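# Flatten the towel on the table beside the basket

## Task

Lay the towel out flat as a single layer, entirely on the table top and not overlapping the basket when viewed from above; the basket must stay upright with all of its base resting on the table; finally release everything and withdraw both hands.

## Robot and tools

Robot: two arms, left_arm on the +y side (base near (-0.012, +0.361, 0) m) and right_arm on the -y side (base near (-0.005, -0.354, 0) m). Each ends in a five-finger hand: the right arm has a right hand, the left arm its mirror image. A camera stand sits behind the arms. Avoid it, the table and the basket.

Scene frame: origin at table-top height, midway between the nominal bases. +z is up and +x points out over the table. Left/right in images do not match arm names. Reported positions (metres) and quaternions (wxyz) are in this frame and can be off by a few centimetres.

Hand point: a point fixed to the palm, 0.05 m in front of it and 0.15 m from the wrist face along the fingers. Its +z runs along straight fingers and +y points out of the palm. On the right hand +x points across the palm away from the thumb; on the left hand +x points toward the thumb. Straight fingertips reach 0.06 to 0.07 m past the point, and finger centre lines lie 0.06 m behind it along -y. A wrist bracket on the little-finger side can strike things.

Row layout: every row has 28 numbers, each in [-1, 1], covering both arms even if one is idle. The order is left arm then right arm. Each arm has 14 numbers:
- dx, dy, dz, rx, ry, rz: an offset, not a pose. It counts from that arm's Hand target at the start of the action or move, along the Hand target's own axes. 1.0 means 0.6 m of travel or 180 degrees. rx, ry, rz form one rotation vector. All six zero re-requests the current Hand target. Repeating an offset moves the arm further.
- little, ring, middle, index, thumb_bend, thumb_turn: absolute finger targets. -1 is open/straight and +1 is curled. thumb_turn -1 puts the thumb beside the palm and +1 puts it opposite the fingers.
- force_limit: closing stops at about 0 N at -1, rising linearly to 10 N at +1 (15 N for the two thumb motors).
- speed: almost zero at -1, rising to full at +0.48 and staying full above that. Use -0.94 or lower for a gentle grip.
There is no 'unchanged' value for a hand. Repeat the eight hand numbers last executed for it. If none have run yet, send its hand_measured six values, hand_force_limit and hand_speed.
With the thumb in front, the hand can hold objects about 0.035 to 0.065 m thick, or handles down to about 0.025 m. To grip harder, raise force_limit and send a more closed target. To loosen, send a target more open than hand_measured.

Tools:
- execute_actions(actions, cameras): actions is a list of actions. Each action holds up to 15 rows at 1/30 s each, lasting 0.5 s. A short action repeats its final row. Within one action, every row is measured from the same starting Hand target. Images come back only for an empty list or when cameras names them.
- move(target, speed, blend, blocking, cameras): target is one 28-number row or a list of up to 15 rows. Every row's offsets count from the Hand targets at the start, not from the previous row. The hand travels in straight lines, but obstacles and the other arm are not avoided. speed is the top path speed in m/s, from 0.002 to 4.3, default 0.25; turning is capped at twice that value in rad/s. It may be one number or one per target. blend, in metres, rounds corners; 0 stops at each target. blocking=false returns after about 0.5 s while motion continues. The move gives up after 10 s. Avoid paths that pass near an arm's own base.
- wait(seconds 0 to 10, cameras): holds the last commands.
- stop(cameras): brakes a running move.
- zoom_image(camera, region [x0, y0, x1, y1]): uses pixels of the latest image, with a region at most 504 by 504.
- show_instructions(): shows the reference pages.
- finished_scene(scene=1): ends the scene for good.
Cameras: cam_head_left, cam_head_right and cam_high are 896x504; cam_left_wrist and cam_right_wrist are 672x504.

Behaviour: with the arm at rest, the hand often sits 1 to 3 cm (up to 5 cm) short of the commanded pose, usually low. Sending any new command, even all zeros, pushes it again. Each step clips orientation to within 40 degrees of the measured orientation. A blocked arm keeps pressing until commanded back past its hand point.

Results:
- Hand target: the last commanded pose, which next offsets count from.
- end_effector_position / end_effector_quat_wxyz: the measured hand point.
- hand_measured, hand_stopped_by (moving, target, force, stalled, fault) and hand_load_n: six values each, in the motor order above. hand_load_n is positive when the finger is pushed open, and near 0 after a lost grip.
- Joint positions, velocities and torques. Joint velocities may show as 'within noise'.
- Motor temperatures. MOTOR HOT appears at 85 °C; at 100 °C that arm goes limp for 30 to 60 s.
- move: line: ending word (done, off_target, moving, held, fault) and any limits such as paced or held. done means within 10 mm and 2 degrees.

Avoid: anything dropping off the table, which fails the task. Avoid hard contact with fixed or heavy items, pressing the two arms or hands together, and excess finger force. Avoid fast swings, releasing moving items, arm stops, and overheating from long stretched holds or pushing against the table.

Each tool is called after "Request:" as a command line: name --argument value for each argument, lists and objects as JSON in quotes; but a table of rows of numbers goes row by row, as --pt "numbers of a row", without its own name.

Reference images:

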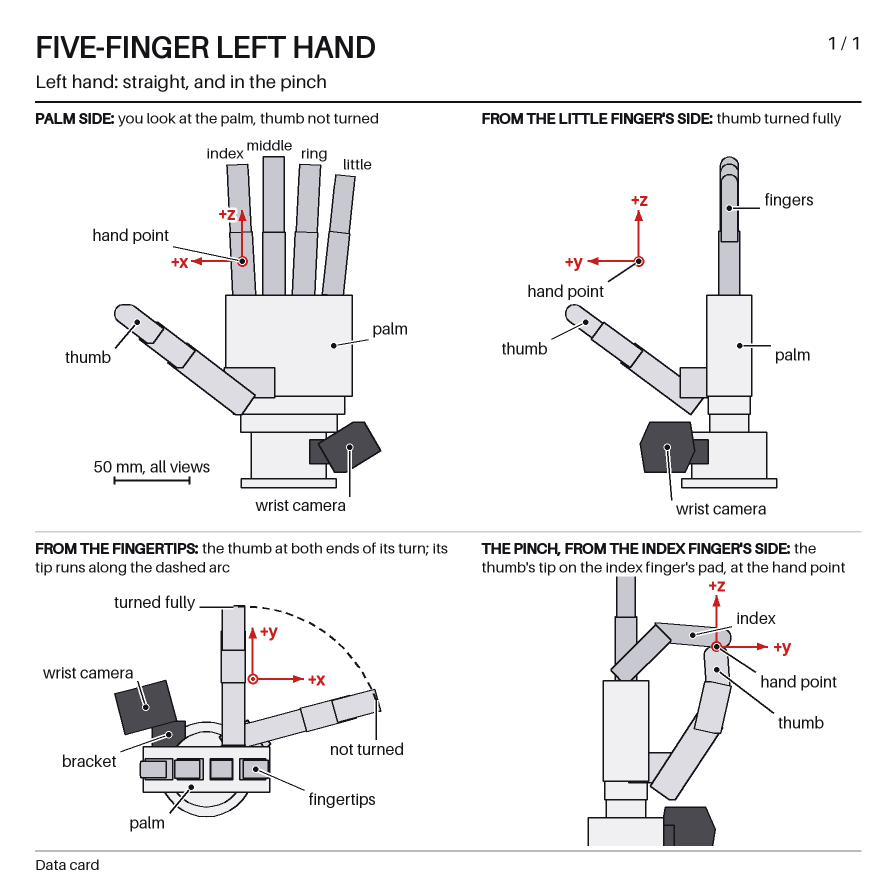

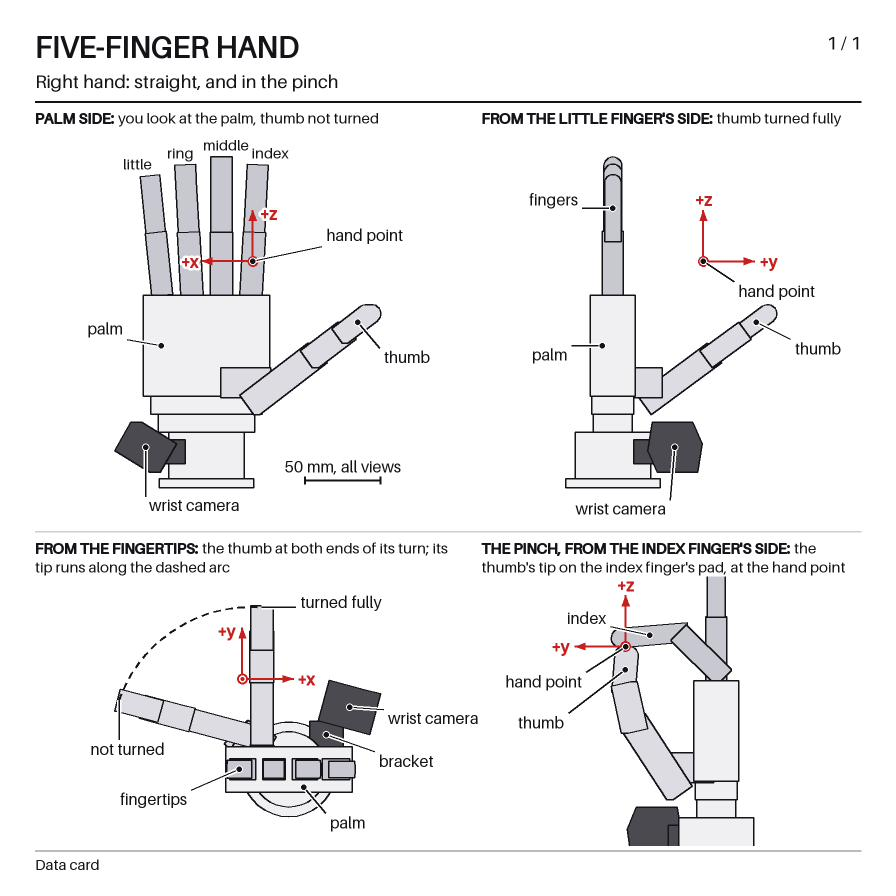

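## Session

Request:
execute_actions --actions '[]'

Scene clock: 0.00 s.
left_arm: end_effector_position=(+0.7265, +0.3459, +0.1020) hand_measured=(-1.000, -1.000, -1.000, -1.000, -1.000, -1.000) hand_load_n=(+0.0, +0.0, +0.0, +0.0, +0.0, -0.5) hand_stopped_by=(target, target, target, target, target, target) hand_force_limit=0.00 hand_speed=-0.80 end_effector_quat_wxyz=(+0.282, -0.619, +0.719, -0.143) | right_arm: end_effector_position=(+0.0787, -0.0035, +0.2157) hand_measured=(-1.000, -1.000, -1.000, -1.000, -1.000, -1.000) hand_load_n=(+0.0, +0.0, +0.0, +0.0, +0.0, +0.0) hand_stopped_by=(target, target, target, target, target, target) hand_force_limit=0.00 hand_speed=-0.80 end_effector_quat_wxyz=(-0.091, +0.769, -0.468, -0.425)
Joint positions: left_arm=[-0.022 2.058 1.859 -0.748 -0.164 0.168] | right_arm=[0.812 1.349 0.967 -1.196 -0.9 0.324]
Joint velocities: within noise
Joint torques (N m): no reading
Motor temperatures (°C): left_arm=[22 28 25 25 27 25] | right_arm=[27 26 24 24 24 27]
Heat: left arm: hottest shoulder 28 °C; right arm: hottest waist 27 °C.
Hand target: left_arm +0.7377, +0.3455, +0.1255; +0.298, -0.615, +0.712, -0.158 | right_arm +0.0829, +0.0009, +0.2214; -0.099, +0.772, -0.464, -0.423

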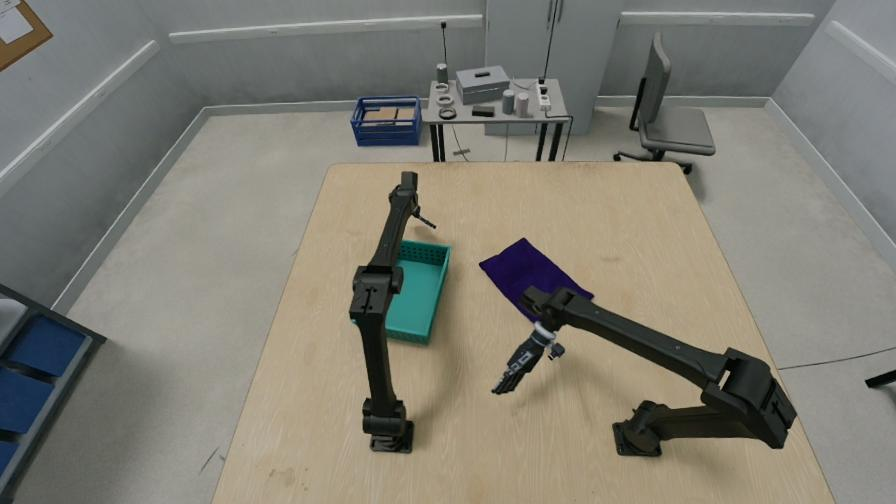

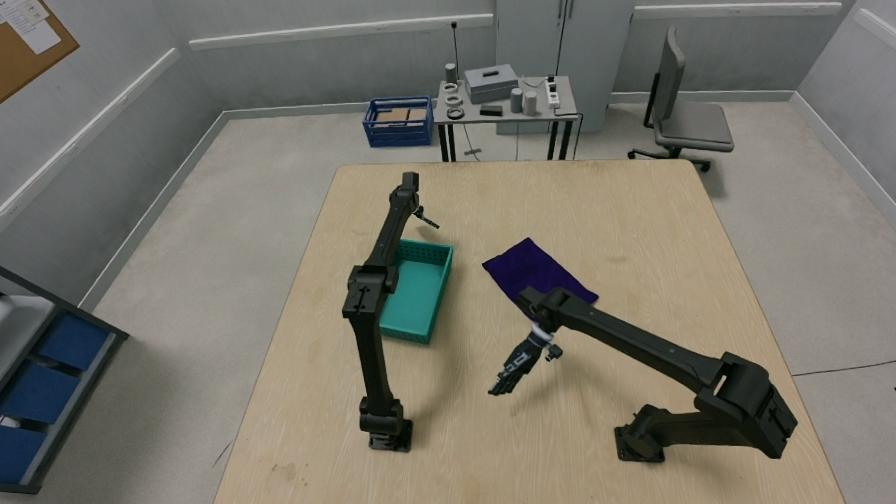

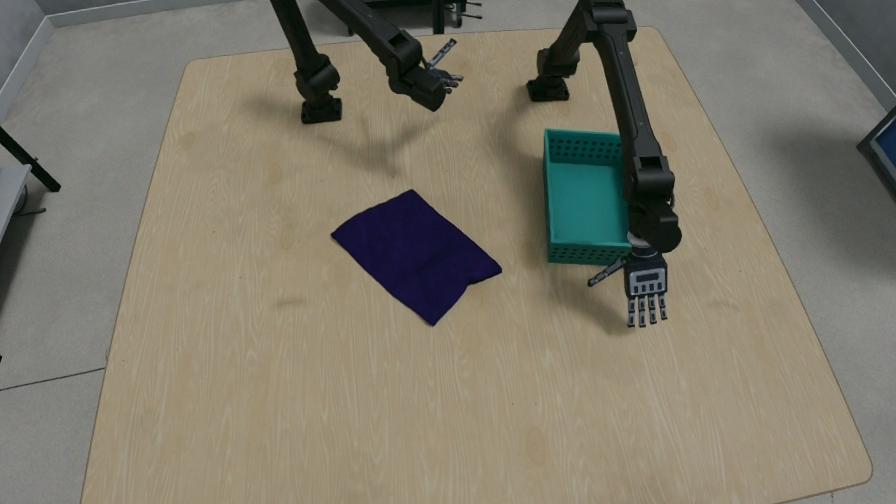

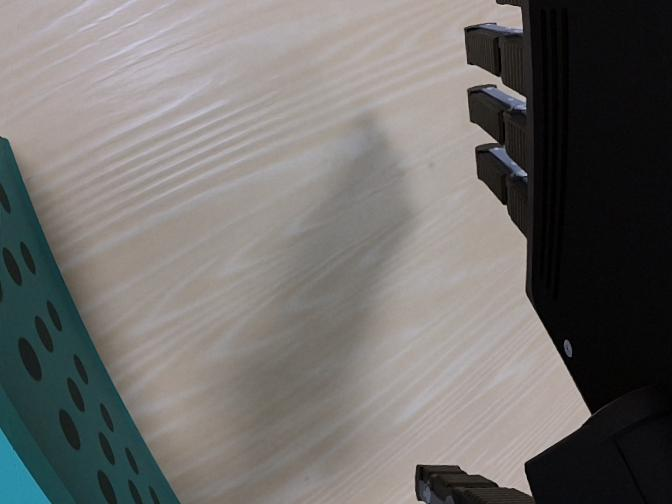

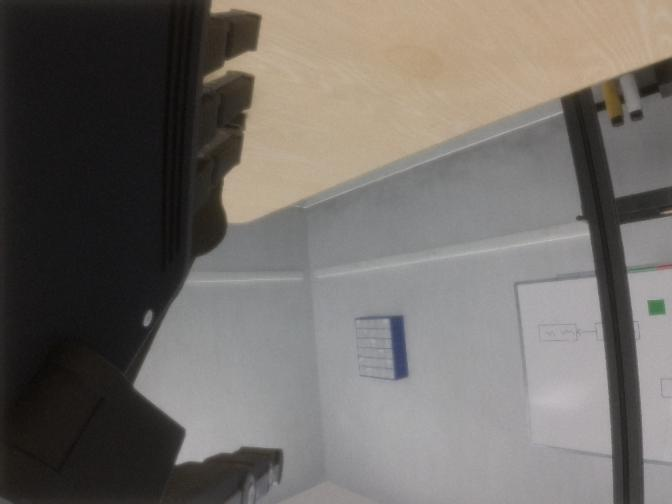

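Request:
zoom_image --camera "cam_high" --region '[300, 170, 540, 350]'

Request:
zoom_image --camera "cam_head_left" --region '[440, 210, 640, 360]'

Scaled by 2.100.

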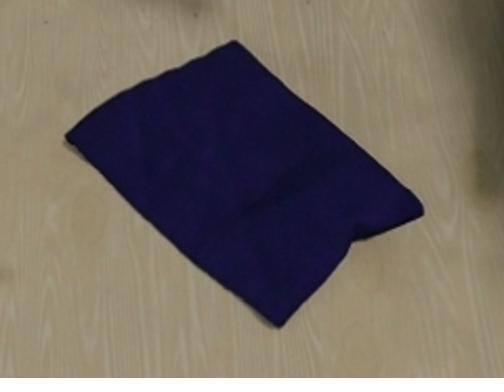

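Scaled by 2.520.

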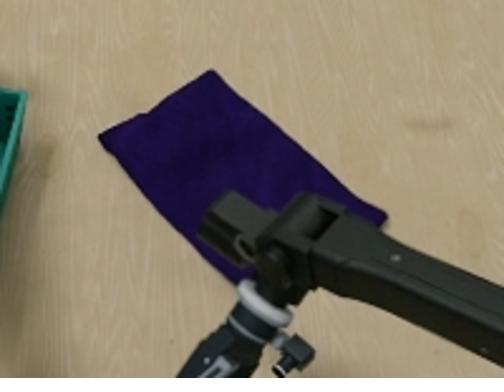

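Request:
move --target '[0,0,0,0,0,0,-1,-1,-1,-1,-1,-1,0,-0.8,0.179,-0.129,-0.69,0.307,0.2836,0.0789,-1,-1,-1,-1,-1,-1,0,-0.8]' --speed 0.4 --cameras '["all"]'

Scene clock: 76.40 s.
left_arm: end_effector_position=(+0.7265, +0.3459, +0.1020) hand_measured=(-1.000, -1.000, -1.000, -1.000, -1.000, -1.000) hand_load_n=(+0.0, +0.0, +0.0, +0.5, +0.0, +0.0) hand_stopped_by=(target, target, target, target, target, target) hand_force_limit=0.00 hand_speed=-0.80 end_effector_quat_wxyz=(+0.282, -0.619, +0.719, -0.143) | right_arm: end_effector_position=(+0.3835, -0.2494, +0.3630) hand_measured=(-1.000, -1.000, -1.000, -1.000, -1.000, -1.000) hand_load_n=(+0.0, +0.0, +0.0, +0.0, +0.0, +0.0) hand_stopped_by=(target, target, target, target, target, target) hand_force_limit=0.00 hand_speed=-0.80 end_effector_quat_wxyz=(-0.164, +0.685, -0.690, +0.166)
Joint positions: left_arm=[-0.022 2.058 1.859 -0.748 -0.164 0.168] | right_arm=[0.212 1.246 1.562 -1.424 0.098 0.191]
Joint torques (N m): left_arm=[-0.67 -22.48 11.7 1.16 -0.01 0.03] | right_arm=[-0.09 -8.12 13.04 1.14 0.15 -0.24]
Motor temperatures (°C): left_arm=[22 32 32 25 26 25] | right_arm=[27 27 29 24 25 27]
Heat: left arm: hottest shoulder 32 °C; right arm: hottest elbow 29 °C.
Hand target: left_arm +0.7377, +0.3455, +0.1255; +0.298, -0.615, +0.712, -0.158 | right_arm +0.3997, -0.2509, +0.3803; -0.182, +0.683, -0.684, +0.183
Off the commanded pose: left_arm 0.026 m, 3 deg | right_arm 0.024 m, 3 deg.
move: off_target (left_arm, right_arm)
camera_calibration:
cam_right_wrist: T_world_to_cam=[[-0.844035, -0.227226, -0.485771, 0.45427], [-0.442571, 0.806695, 0.391631, 0.221], [0.302881, 0.545538, -0.781442, 0.419622], [0, 0, 0, 1]] pos_world=[0.354132, -0.303977, 0.462031]

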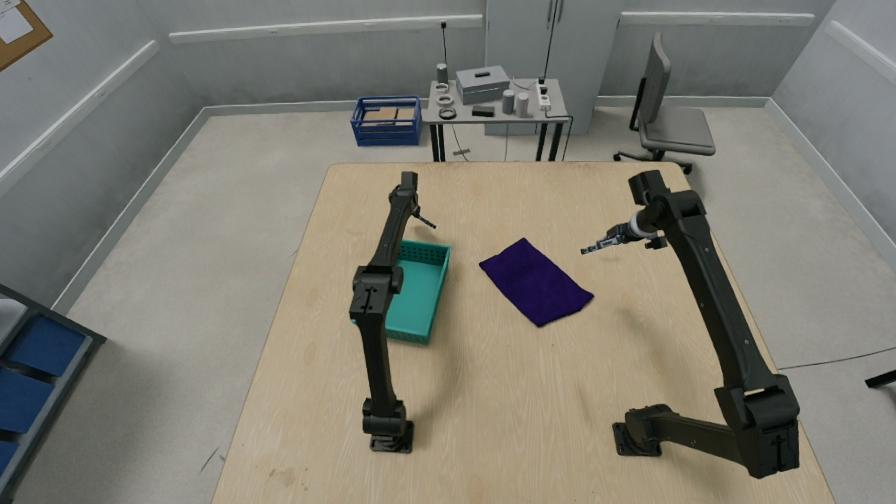

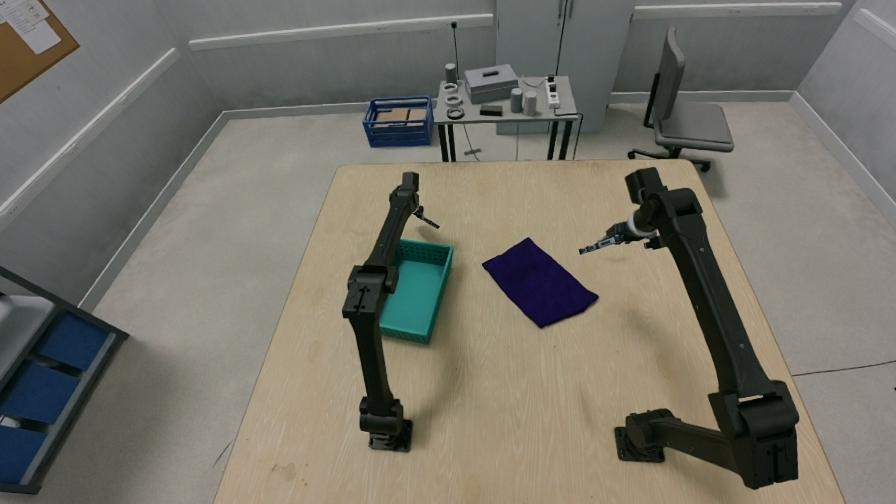

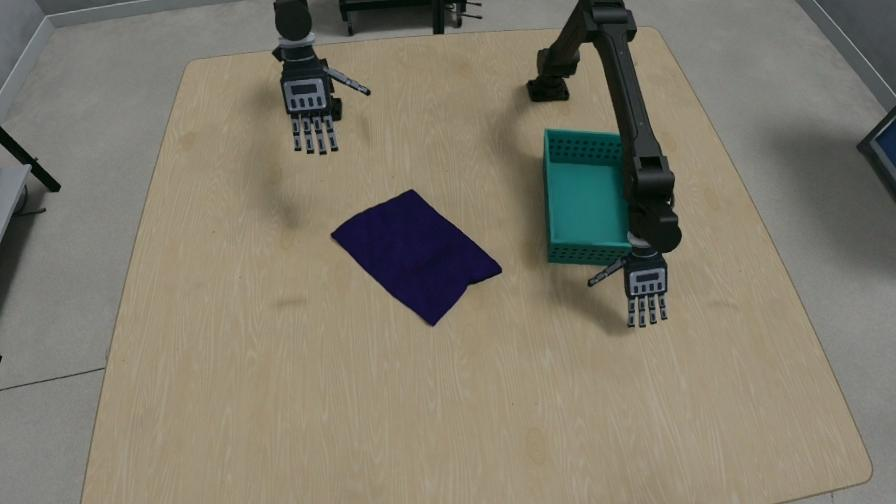

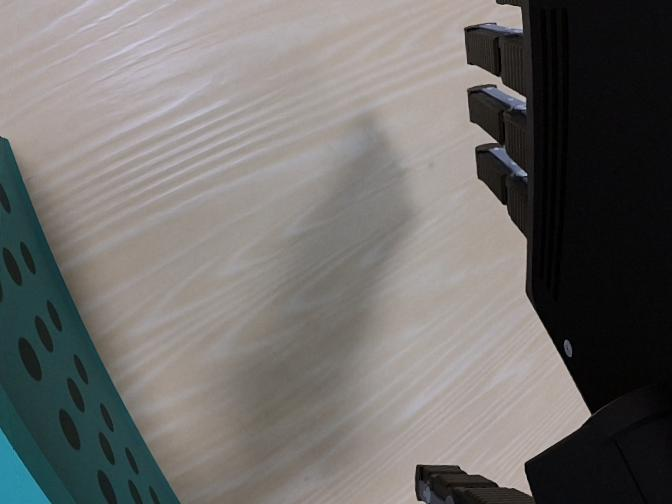

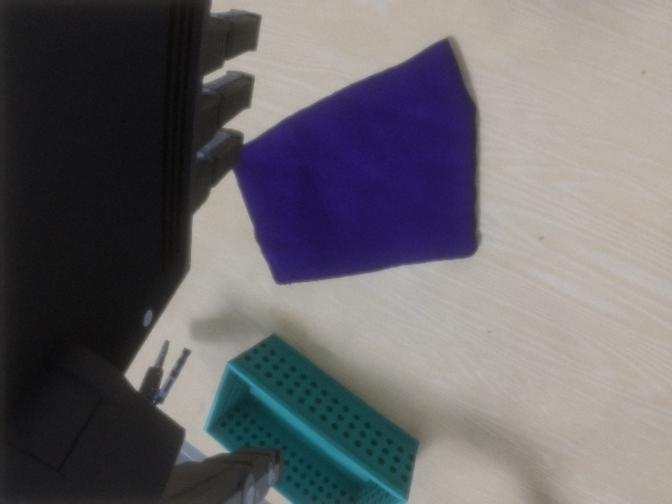

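Request:
zoom_image --camera "cam_right_wrist" --region '[220, 20, 500, 300]'

Request:
zoom_image --camera "cam_head_left" --region '[460, 225, 620, 340]'

Request:
zoom_image --camera "cam_high" --region '[410, 230, 520, 340]'

Request:
zoom_image --camera "cam_high" --region '[320, 175, 430, 285]'

Scaled by 1.800 from the camera's 672x504 image, which has a finer 960x720 frame.

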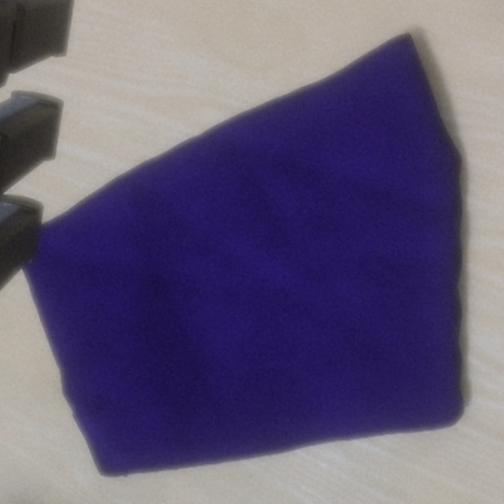

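Scaled by 3.150.

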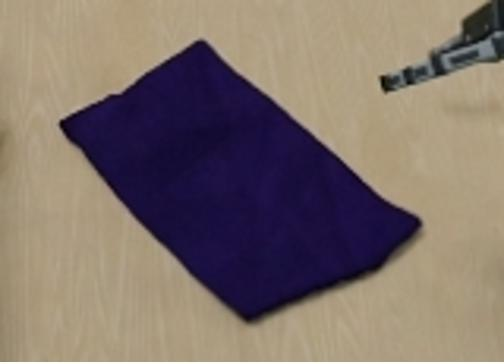

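Scaled by 4.582.

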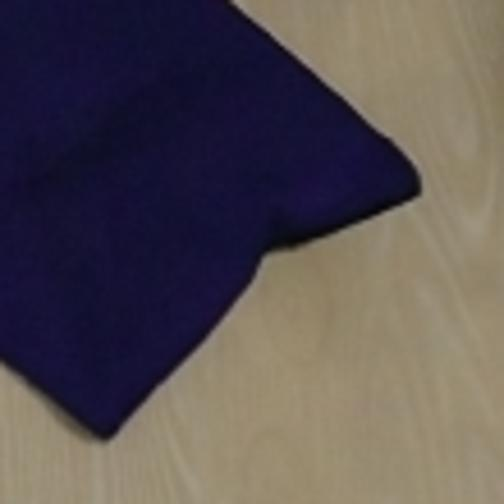

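Scaled by 4.582.

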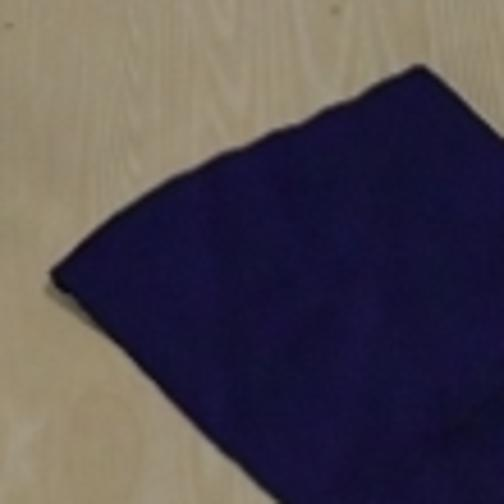

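Request:
move --pt "-0.0767 -0.1972 -0.2567 0 0 0 -1 -1 -1 -1 -1 -1 0 -0.8 0 0 0 0 0 0 -1 -1 -1 -1 -1 -1 0 -0.8" --pt "0.2598 0.035 -0.4387 0 0 0 -1 -1 -1 -1 -1 -1 0 -0.8 0 0 0 0 0 0 -1 -1 -1 -1 -1 -1 0 -0.8" --speed 0.4 --blend 0.05 --cameras '["cam_left_wrist", "cam_high", "cam_head_left"]'

Scene clock: 102.83 s.
left_arm: end_effector_position=(+0.5437, +0.1597, +0.2666) hand_measured=(-1.000, -1.000, -1.000, -1.000, -1.000, -1.000) hand_load_n=(+0.0, +0.0, +0.0, +0.0, +0.5, +0.0) hand_stopped_by=(target, target, target, target, target, target) hand_force_limit=0.00 hand_speed=-0.80 end_effector_quat_wxyz=(+0.289, -0.609, +0.725, -0.142) | right_arm: end_effector_position=(+0.3835, -0.2494, +0.3630) hand_measured=(-1.000, -1.000, -1.000, -1.000, -1.000, -1.000) hand_load_n=(+0.0, +0.0, +0.0, +0.0, +0.0, +0.0) hand_stopped_by=(target, target, target, target, target, target) hand_force_limit=0.00 hand_speed=-0.80 end_effector_quat_wxyz=(-0.164, +0.685, -0.690, +0.166)
Joint positions: left_arm=[-0.395 1.64 1.696 -1.078 -0.378 -0.127] | right_arm=[0.212 1.246 1.562 -1.424 0.098 0.19]
Joint torques (N m): left_arm=[-0.5 -17.14 9.95 1.43 -0.32 -0.09] | right_arm=[0.79 -7.3 13.05 1.47 0.16 -0.23]
Heat: left arm: hottest shoulder 33 °C; right arm: hottest elbow 31 °C.
Hand target: left_arm +0.5483, +0.1610, +0.2805; +0.298, -0.615, +0.712, -0.158 | right_arm +0.3997, -0.2508, +0.3803; -0.182, +0.683, -0.684, +0.183
Off the commanded pose: left_arm 0.015 m, 3 deg | right_arm 0.024 m, 3 deg.
move: off_target (left_arm, right_arm)
camera_calibration:
cam_left_wrist: T_world_to_cam=[[0.7816, -0.429815, 0.452063, -0.47284], [-0.526724, -0.842996, 0.109176, 0.394038], [0.334162, -0.323444, -0.885279, 0.223367], [0, 0, 0, 1]] pos_world=[0.50248, 0.201186, 0.368476]
Images, in order (width x height): cam_head_left 896x504, cam_high 896x504, cam_left_wrist 672x504.

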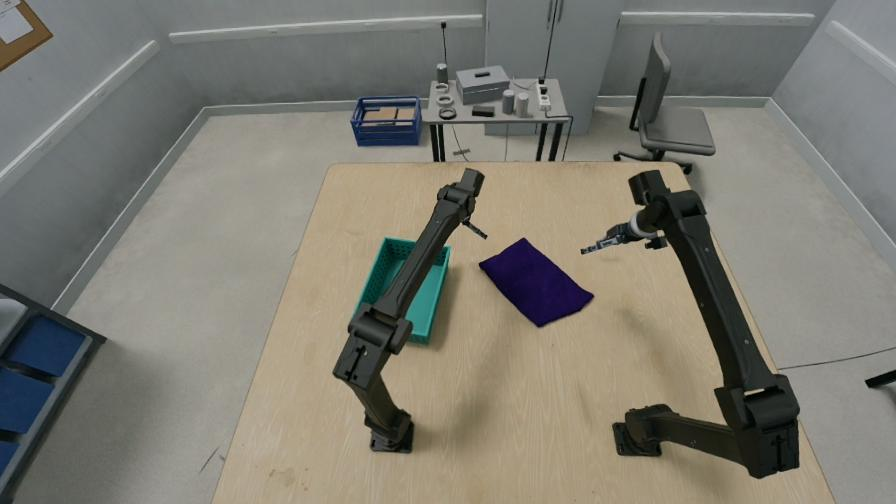

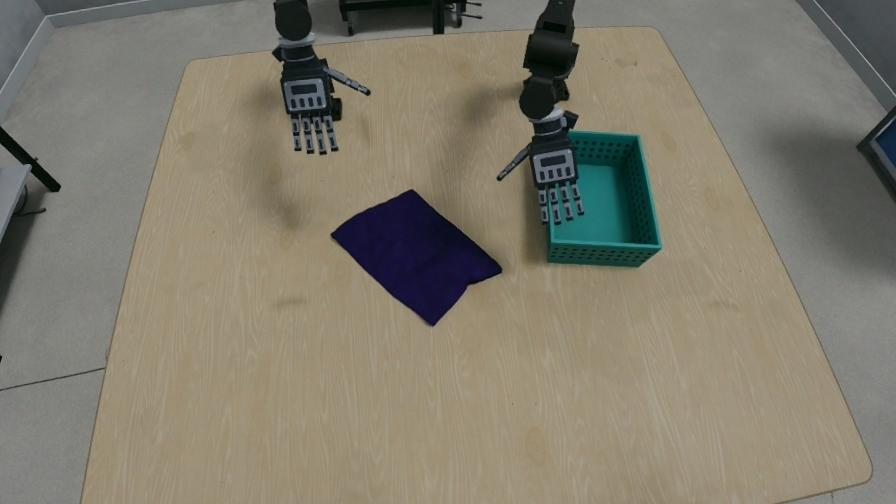

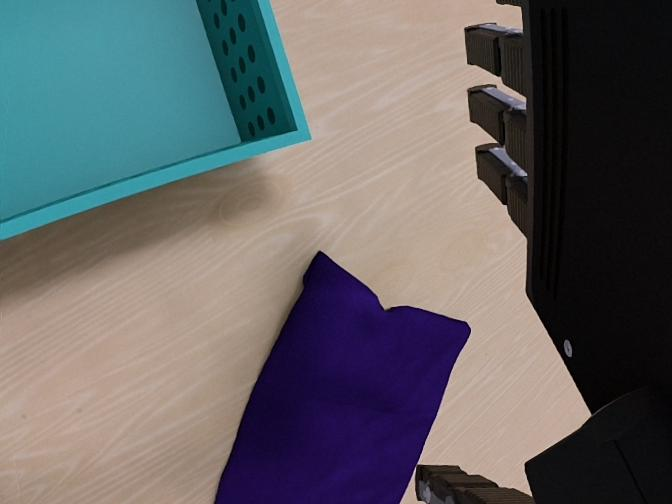

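Request:
zoom_image --camera "cam_left_wrist" --region '[200, 240, 500, 504]'

Request:
zoom_image --camera "cam_left_wrist" --region '[280, 240, 400, 360]'

Request:
zoom_image --camera "cam_left_wrist" --region '[370, 290, 490, 410]'

Scaled by 1.680 from the camera's 672x504 image, which has a finer 960x720 frame.

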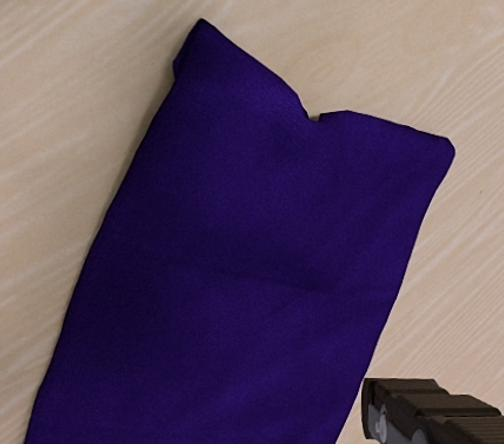

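Scaled by 4.200 from the camera's 672x504 image, which has a finer 960x720 frame.

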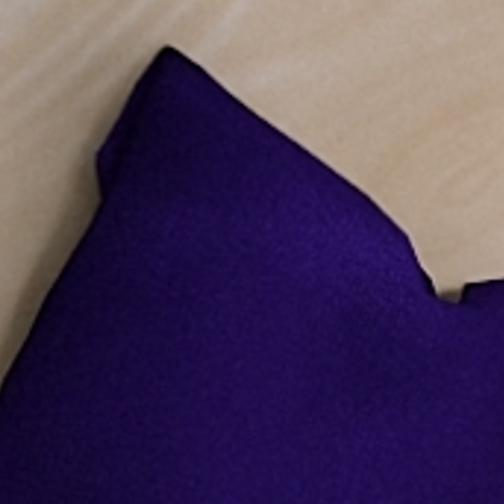

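Scaled by 4.200 from the camera's 672x504 image, which has a finer 960x720 frame.

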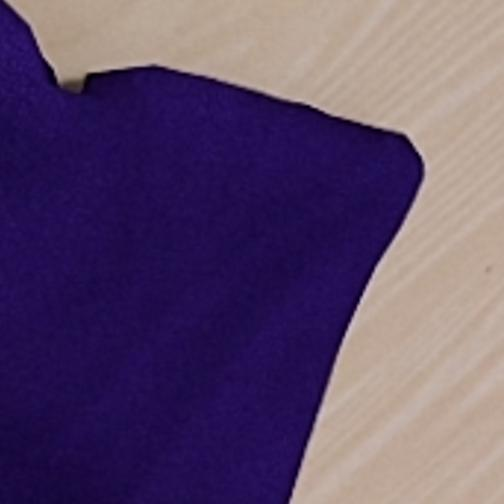

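Request:
move --target '[0.4945,0.3518,-0.2023,0,0,0,-1,-1,-1,-1,-1,-1,0,-0.8,0.25,0,0,0,0,0,-1,-1,-1,-1,-1,-1,0,-0.8]' --speed 0.4 --cameras '["cam_left_wrist", "cam_right_wrist"]'

Scene clock: 130.67 s.
left_arm: end_effector_position=(+0.2775, -0.0918, +0.1602) hand_measured=(-1.000, -1.000, -1.000, -1.000, -1.000, -1.000) hand_load_n=(+0.0, +0.0, +0.0, +0.0, +0.0, +0.0) hand_stopped_by=(target, target, target, target, target, target) hand_force_limit=0.00 hand_speed=-0.80 end_effector_quat_wxyz=(+0.301, -0.604, +0.725, -0.137) | right_arm: end_effector_position=(+0.3856, -0.3942, +0.3639) hand_measured=(-1.000, -1.000, -1.000, -1.000, -1.000, -1.000) hand_load_n=(+0.0, +0.0, +0.0, +0.0, +0.0, +0.0) hand_stopped_by=(target, target, target, target, target, target) hand_force_limit=0.00 hand_speed=-0.80 end_effector_quat_wxyz=(-0.172, +0.683, -0.691, +0.164)
Joint positions: left_arm=[-1.113 1.689 1.502 -1.243 -0.662 -0.896] | right_arm=[-0.199 1.246 1.562 -1.418 -0.101 -0.167]
Joint torques (N m): left_arm=[-0.09 -15.56 12.88 -0.03 -0.57 -0.09] | right_arm=[0.67 -8.18 13.39 1.07 -0.27 -0.17]
Heat: left arm: hottest shoulder 33 °C; right arm: hottest elbow 33 °C.
Hand target: left_arm +0.2887, -0.1037, +0.1814; +0.298, -0.615, +0.713, -0.158 | right_arm +0.3995, -0.4008, +0.3803; -0.182, +0.683, -0.684, +0.183
Off the commanded pose: left_arm 0.027 m, 3 deg | right_arm 0.023 m, 3 deg.
move: off_target (left_arm, right_arm)
camera_calibration:
cam_left_wrist: T_world_to_cam=[[0.774613, -0.443182, 0.451182, -0.323919], [-0.530004, -0.84414, 0.0807667, 0.0586965], [0.345066, -0.301691, -0.88877, 0.136279], [0, 0, 0, 1]] pos_world=[0.234996, -0.0528928, 0.262526]
cam_right_wrist: T_world_to_cam=[[-0.841033, -0.217639, -0.495274, 0.429667], [-0.443256, 0.802079, 0.400241, 0.333694], [0.310141, 0.556149, -0.771045, 0.496368], [0, 0, 0, 1]] pos_world=[0.355332, -0.450192, 0.461967]
Images, in order (width x height): cam_left_wrist 672x504, cam_right_wrist 672x504.

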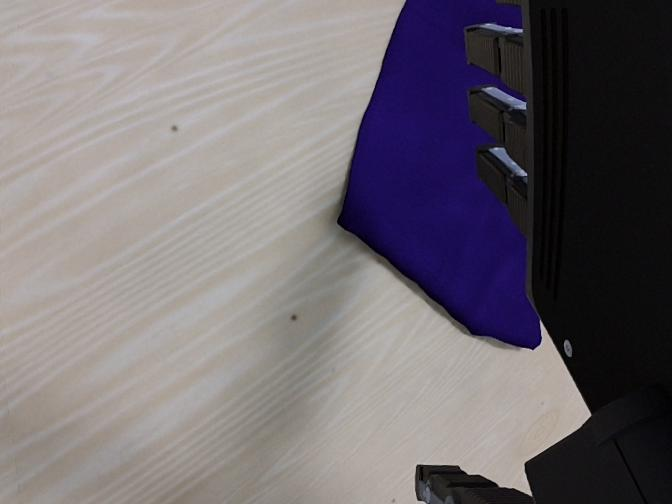

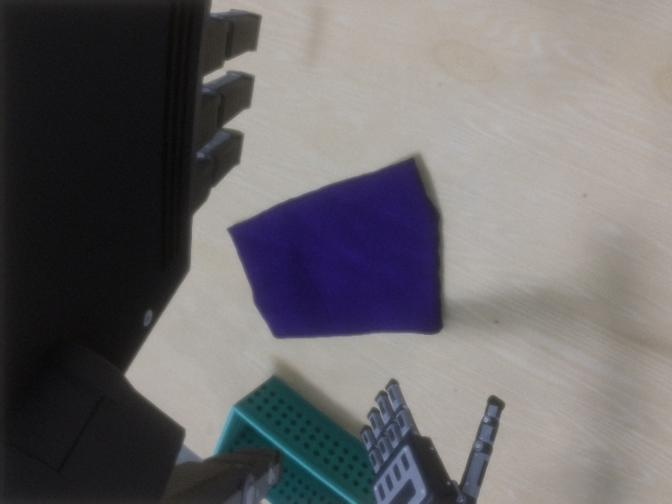

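Request:
zoom_image --camera "cam_left_wrist" --region '[300, 160, 560, 380]'

Request:
zoom_image --camera "cam_left_wrist" --region '[320, 170, 430, 280]'

Request:
zoom_image --camera "cam_left_wrist" --region '[440, 260, 560, 370]'

Request:
zoom_image --camera "cam_right_wrist" --region '[220, 150, 450, 350]'

Scaled by 1.938 from the camera's 672x504 image, which has a finer 960x720 frame.

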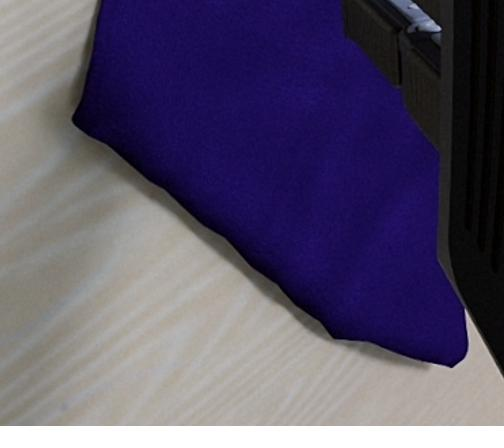

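Scaled by 4.582 from the camera's 672x504 image, which has a finer 960x720 frame.

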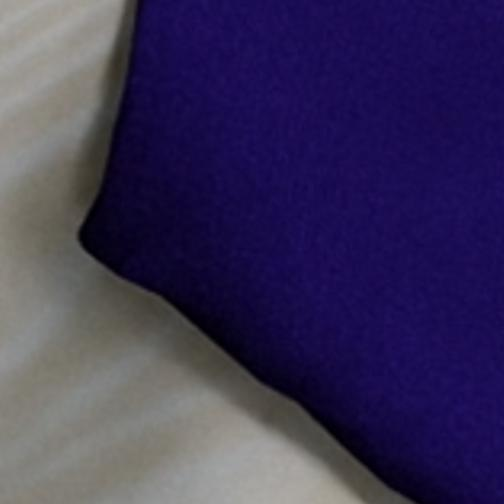

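Scaled by 4.200 from the camera's 672x504 image, which has a finer 960x720 frame.

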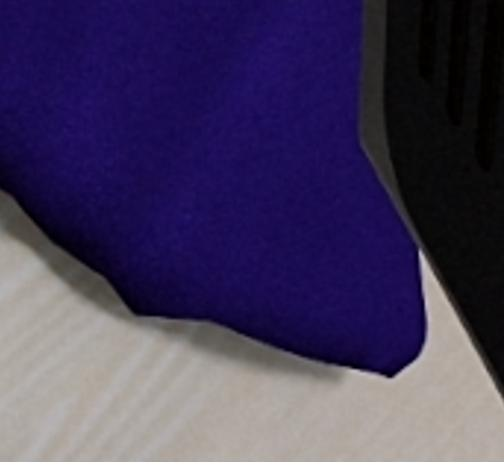

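Scaled by 2.191 from the camera's 672x504 image, which has a finer 960x720 frame.

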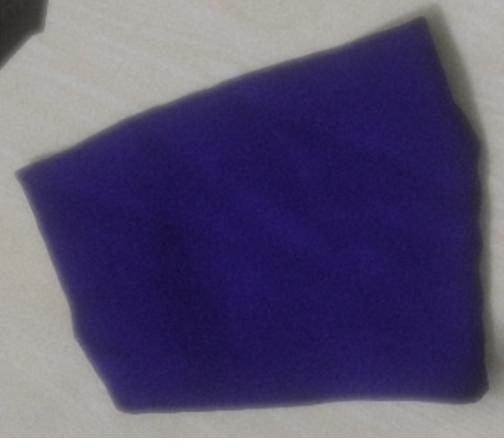

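Request:
move --target '[0.045,0.092,0.067,0.194,0,0,-1,-1,-1,-1,-1,-1,0,-0.8,0,0,0,0,0,0,-1,-1,-1,-1,-1,-1,0,-0.8]' --speed 0.3 --cameras '["cam_left_wrist"]'

Scene clock: 153.53 s.
left_arm: end_effector_position=(+0.2702, -0.1081, +0.0987) hand_measured=(-1.000, -1.000, -1.000, -1.000, -1.000, -1.000) hand_load_n=(+0.0, +0.0, +0.0, +0.0, +0.0, +0.0) hand_stopped_by=(target, target, target, target, target, target) hand_force_limit=0.00 hand_speed=-0.80 end_effector_quat_wxyz=(+0.473, -0.497, +0.636, -0.352) | right_arm: end_effector_position=(+0.3855, -0.3942, +0.3639) hand_measured=(-1.000, -1.000, -1.000, -1.000, -1.000, -1.000) hand_load_n=(+0.0, +0.0, +0.0, +0.0, +0.0, +0.0) hand_stopped_by=(target, target, target, target, target, target) hand_force_limit=0.00 hand_speed=-0.80 end_effector_quat_wxyz=(-0.171, +0.683, -0.691, +0.164)
Joint positions: left_arm=[-1.308 1.651 1.033 -0.34 -1.19 -0.654] | right_arm=[-0.199 1.246 1.562 -1.418 -0.101 -0.168]
Joint torques (N m): left_arm=[-1.14 -15.27 7.91 1.29 -0.56 0.17] | right_arm=[0.97 -7.47 13.2 1.1 -0.3 -0.26]
Motor temperatures (°C): left_arm=[22 33 35 25 26 24] | right_arm=[27 27 34 24 24 27]
Heat: left arm: hottest elbow 35 °C; right arm: hottest elbow 34 °C.
Hand target: left_arm +0.2686, -0.1135, +0.1113; +0.469, -0.498, +0.632, -0.364 | right_arm +0.3995, -0.4008, +0.3803; -0.182, +0.683, -0.684, +0.183
Off the commanded pose: left_arm 0.014 m, 2 deg | right_arm 0.022 m, 3 deg.
move: off_target (left_arm, right_arm)
camera_calibration:
cam_left_wrist: T_world_to_cam=[[0.316372, -0.474066, 0.821688, -0.213869], [-0.597661, -0.772263, -0.215435, 0.101279], [0.736689, -0.422933, -0.527653, -0.0753704], [0, 0, 0, 1]] pos_world=[0.183717, -0.0550508, 0.157783]
Images, in order (width x height): cam_left_wrist 672x504.

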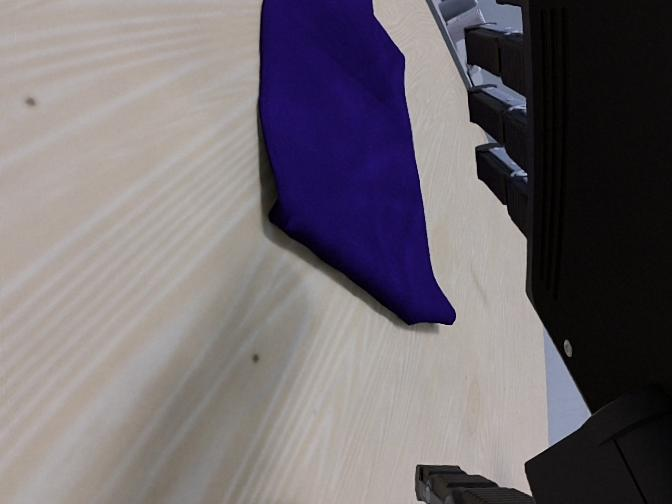

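Request:
zoom_image --camera "cam_left_wrist" --region '[240, 170, 470, 340]'

Request:
zoom_image --camera "cam_left_wrist" --region '[255, 180, 345, 270]'

Request:
zoom_image --camera "cam_left_wrist" --region '[370, 250, 470, 350]'

Scaled by 2.191 from the camera's 672x504 image, which has a finer 960x720 frame.

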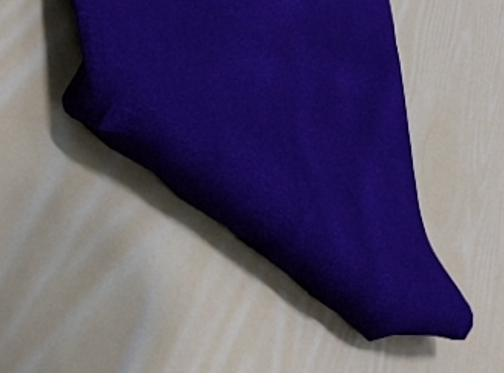

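Scaled by 5.600 from the camera's 672x504 image, which has a finer 960x720 frame.

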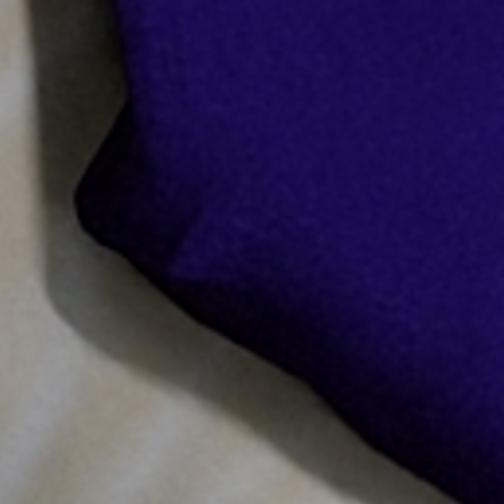

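Scaled by 5.040 from the camera's 672x504 image, which has a finer 960x720 frame.

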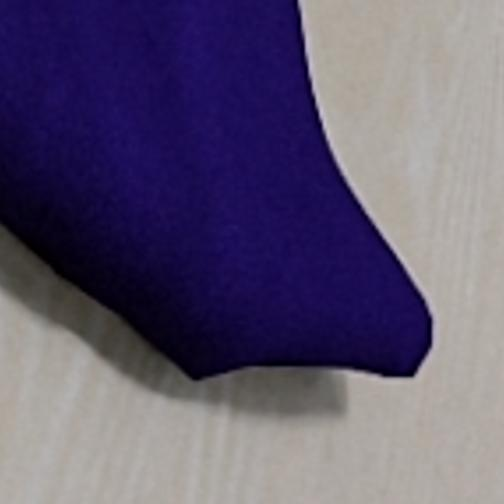

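Request:
move --pt "-0.3015 -0.2302 0.1738 -0.05 0.09 0.01 -1 -1 -1 -1 -1 -1 0 -0.8 0 0 0 0 0 0 -1 -1 -1 -1 -1 -1 0 -0.8" --pt "-0.518 -0.1548 0.4453 -0.1058 0.1867 0.0218 -1 -1 -1 -1 -1 -1 0 -0.8 -0.1667 0.1445 0.417 0.222 0 0 -1 -1 -1 -1 -1 -1 0 -0.8" --speed 0.4 --blend 0.05 --cameras '["cam_left_wrist", "cam_right_wrist", "cam_high"]'

Scene clock: 197.87 s.
left_arm: end_effector_position=(+0.5541, +0.1730, +0.1676) hand_measured=(-1.000, -1.000, -1.000, -1.000, -1.000, -1.000) hand_load_n=(+0.5, +0.0, -0.5, +0.0, +0.0, +0.0) hand_stopped_by=(target, target, target, target, target, target) hand_force_limit=0.00 hand_speed=-0.80 end_effector_quat_wxyz=(+0.177, -0.434, +0.809, -0.356) | right_arm: end_effector_position=(+0.4481, -0.3058, +0.1246) hand_measured=(-1.000, -1.000, -1.000, -1.000, -1.000, -1.000) hand_load_n=(+0.0, +0.0, +0.0, +0.0, +0.0, +0.0) hand_stopped_by=(target, target, target, target, target, target) hand_force_limit=0.00 hand_speed=-0.80 end_effector_quat_wxyz=(-0.400, +0.582, -0.578, +0.409)
Joint positions: left_arm=[-0.188 1.587 1.291 -0.503 0.3 0.263] | right_arm=[0.072 1.111 0.479 0.278 0.07 0.011]
Joint torques (N m): left_arm=[-0.97 -14.15 14 0.92 0.44 0.17] | right_arm=[1.96 -5.01 8.12 2.26 0.09 0.08]
Heat: left arm: hottest shoulder 31 °C; right arm: hottest elbow 36 °C.
Hand target: left_arm +0.5709, +0.1678, +0.1903; +0.192, -0.420, +0.807, -0.368 | right_arm +0.4492, -0.3009, +0.1201; -0.405, +0.579, -0.580, +0.405
Off the commanded pose: left_arm 0.029 m, 3 deg | right_arm 0.007 m, 1 deg.
move: off_target (left_arm)
camera_calibration:
cam_left_wrist: T_world_to_cam=[[0.453529, -0.569834, 0.685275, -0.263624], [-0.880706, -0.404422, 0.246577, 0.518774], [0.136632, -0.715355, -0.685273, 0.280322], [0, 0, 0, 1]] pos_world=[0.538147, 0.260111, 0.244835]
cam_right_wrist: T_world_to_cam=[[-0.28874, -0.244601, -0.925634, 0.180857], [-0.593401, 0.804438, -0.0274705, 0.507567], [0.751335, 0.541341, -0.37742, -0.00797315], [0, 0, 0, 1]] pos_world=[0.359402, -0.359752, 0.178341]
Images, in order (width x height): cam_high 896x504, cam_left_wrist 672x504, cam_right_wrist 672x504.

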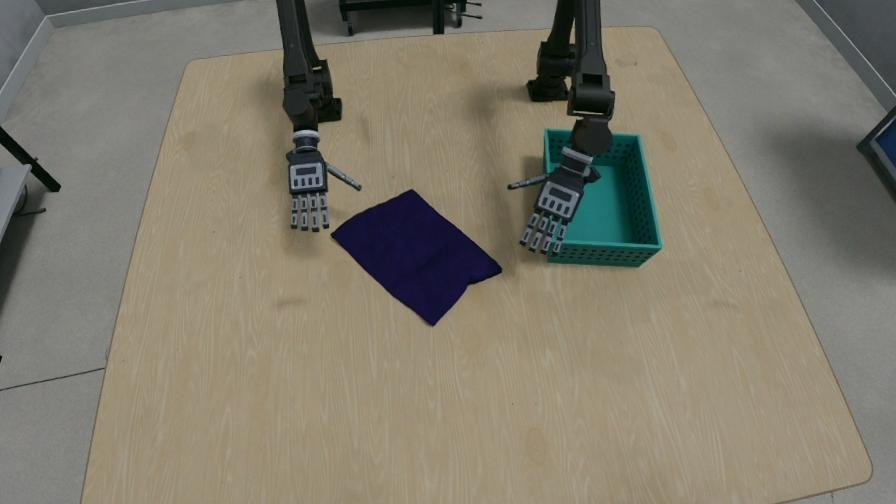

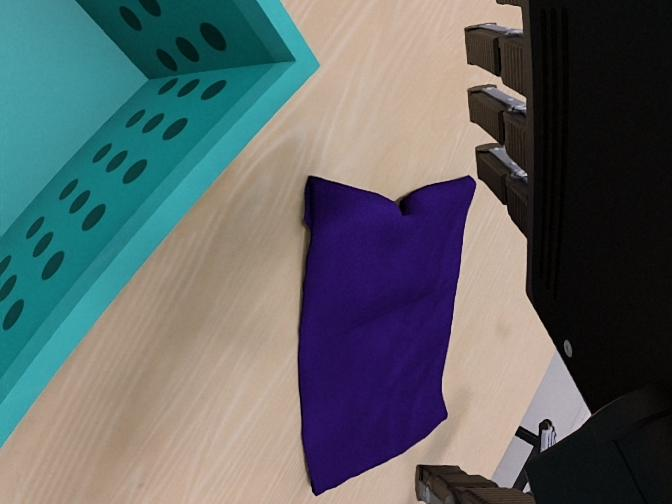

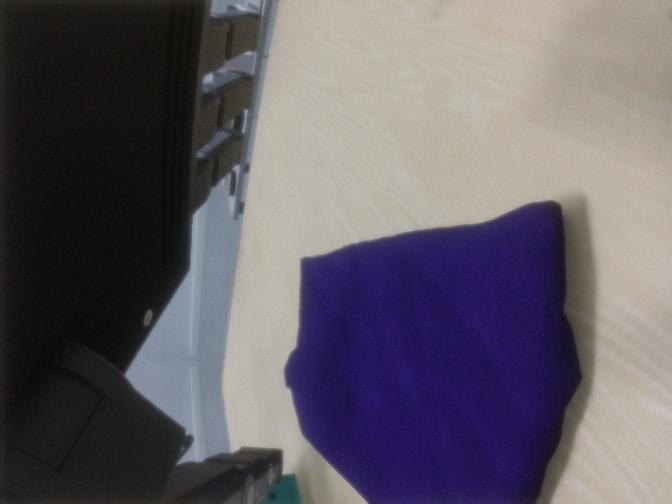

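Request:
zoom_image --camera "cam_left_wrist" --region '[290, 160, 490, 340]'

Request:
zoom_image --camera "cam_left_wrist" --region '[280, 160, 380, 260]'

Request:
zoom_image --camera "cam_left_wrist" --region '[380, 160, 490, 270]'

Request:
zoom_image --camera "cam_left_wrist" --region '[290, 380, 460, 504]'

Request:
zoom_image --camera "cam_right_wrist" --region '[270, 180, 600, 504]'

Scaled by 2.520 from the camera's 672x504 image, which has a finer 960x720 frame.

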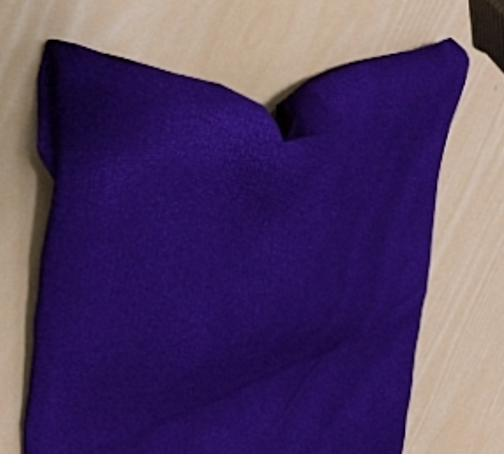

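Scaled by 5.040 from the camera's 672x504 image, which has a finer 960x720 frame.

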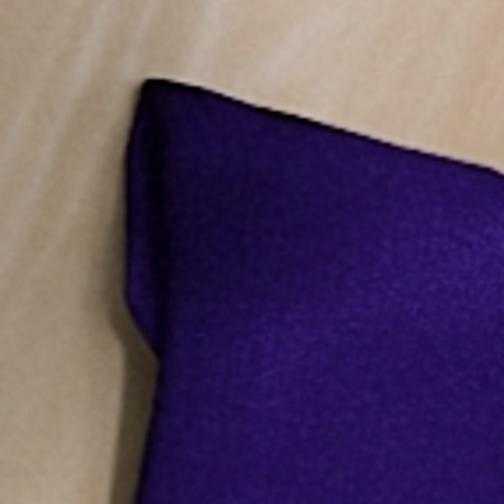

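Scaled by 4.582 from the camera's 672x504 image, which has a finer 960x720 frame.

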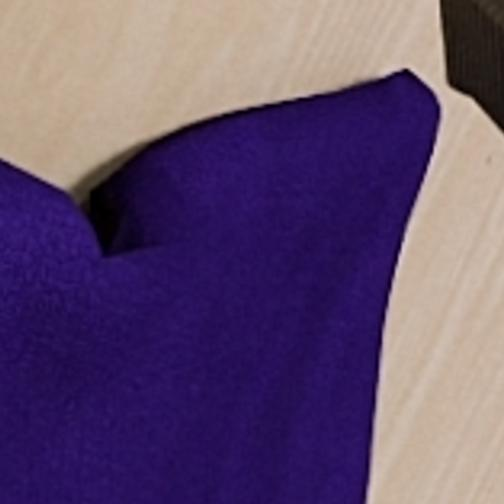

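Scaled by 2.965 from the camera's 672x504 image, which has a finer 960x720 frame.

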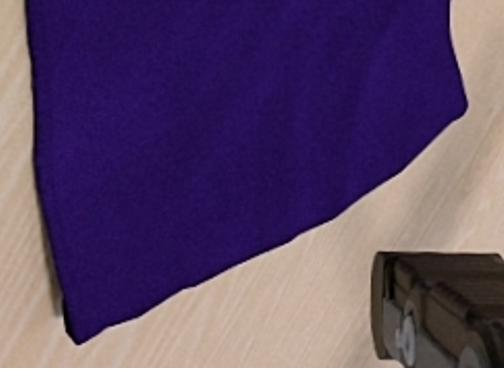

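Scaled by 1.527 from the camera's 672x504 image, which has a finer 960x720 frame.

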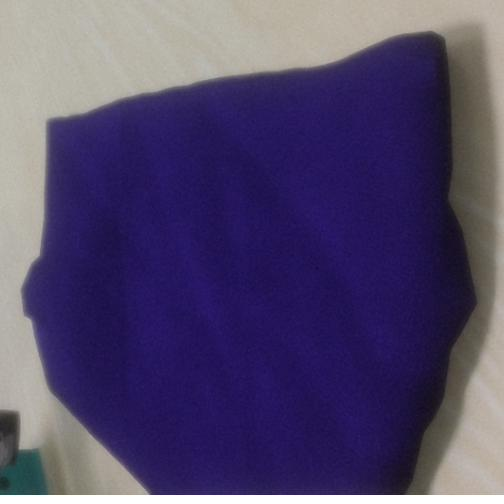

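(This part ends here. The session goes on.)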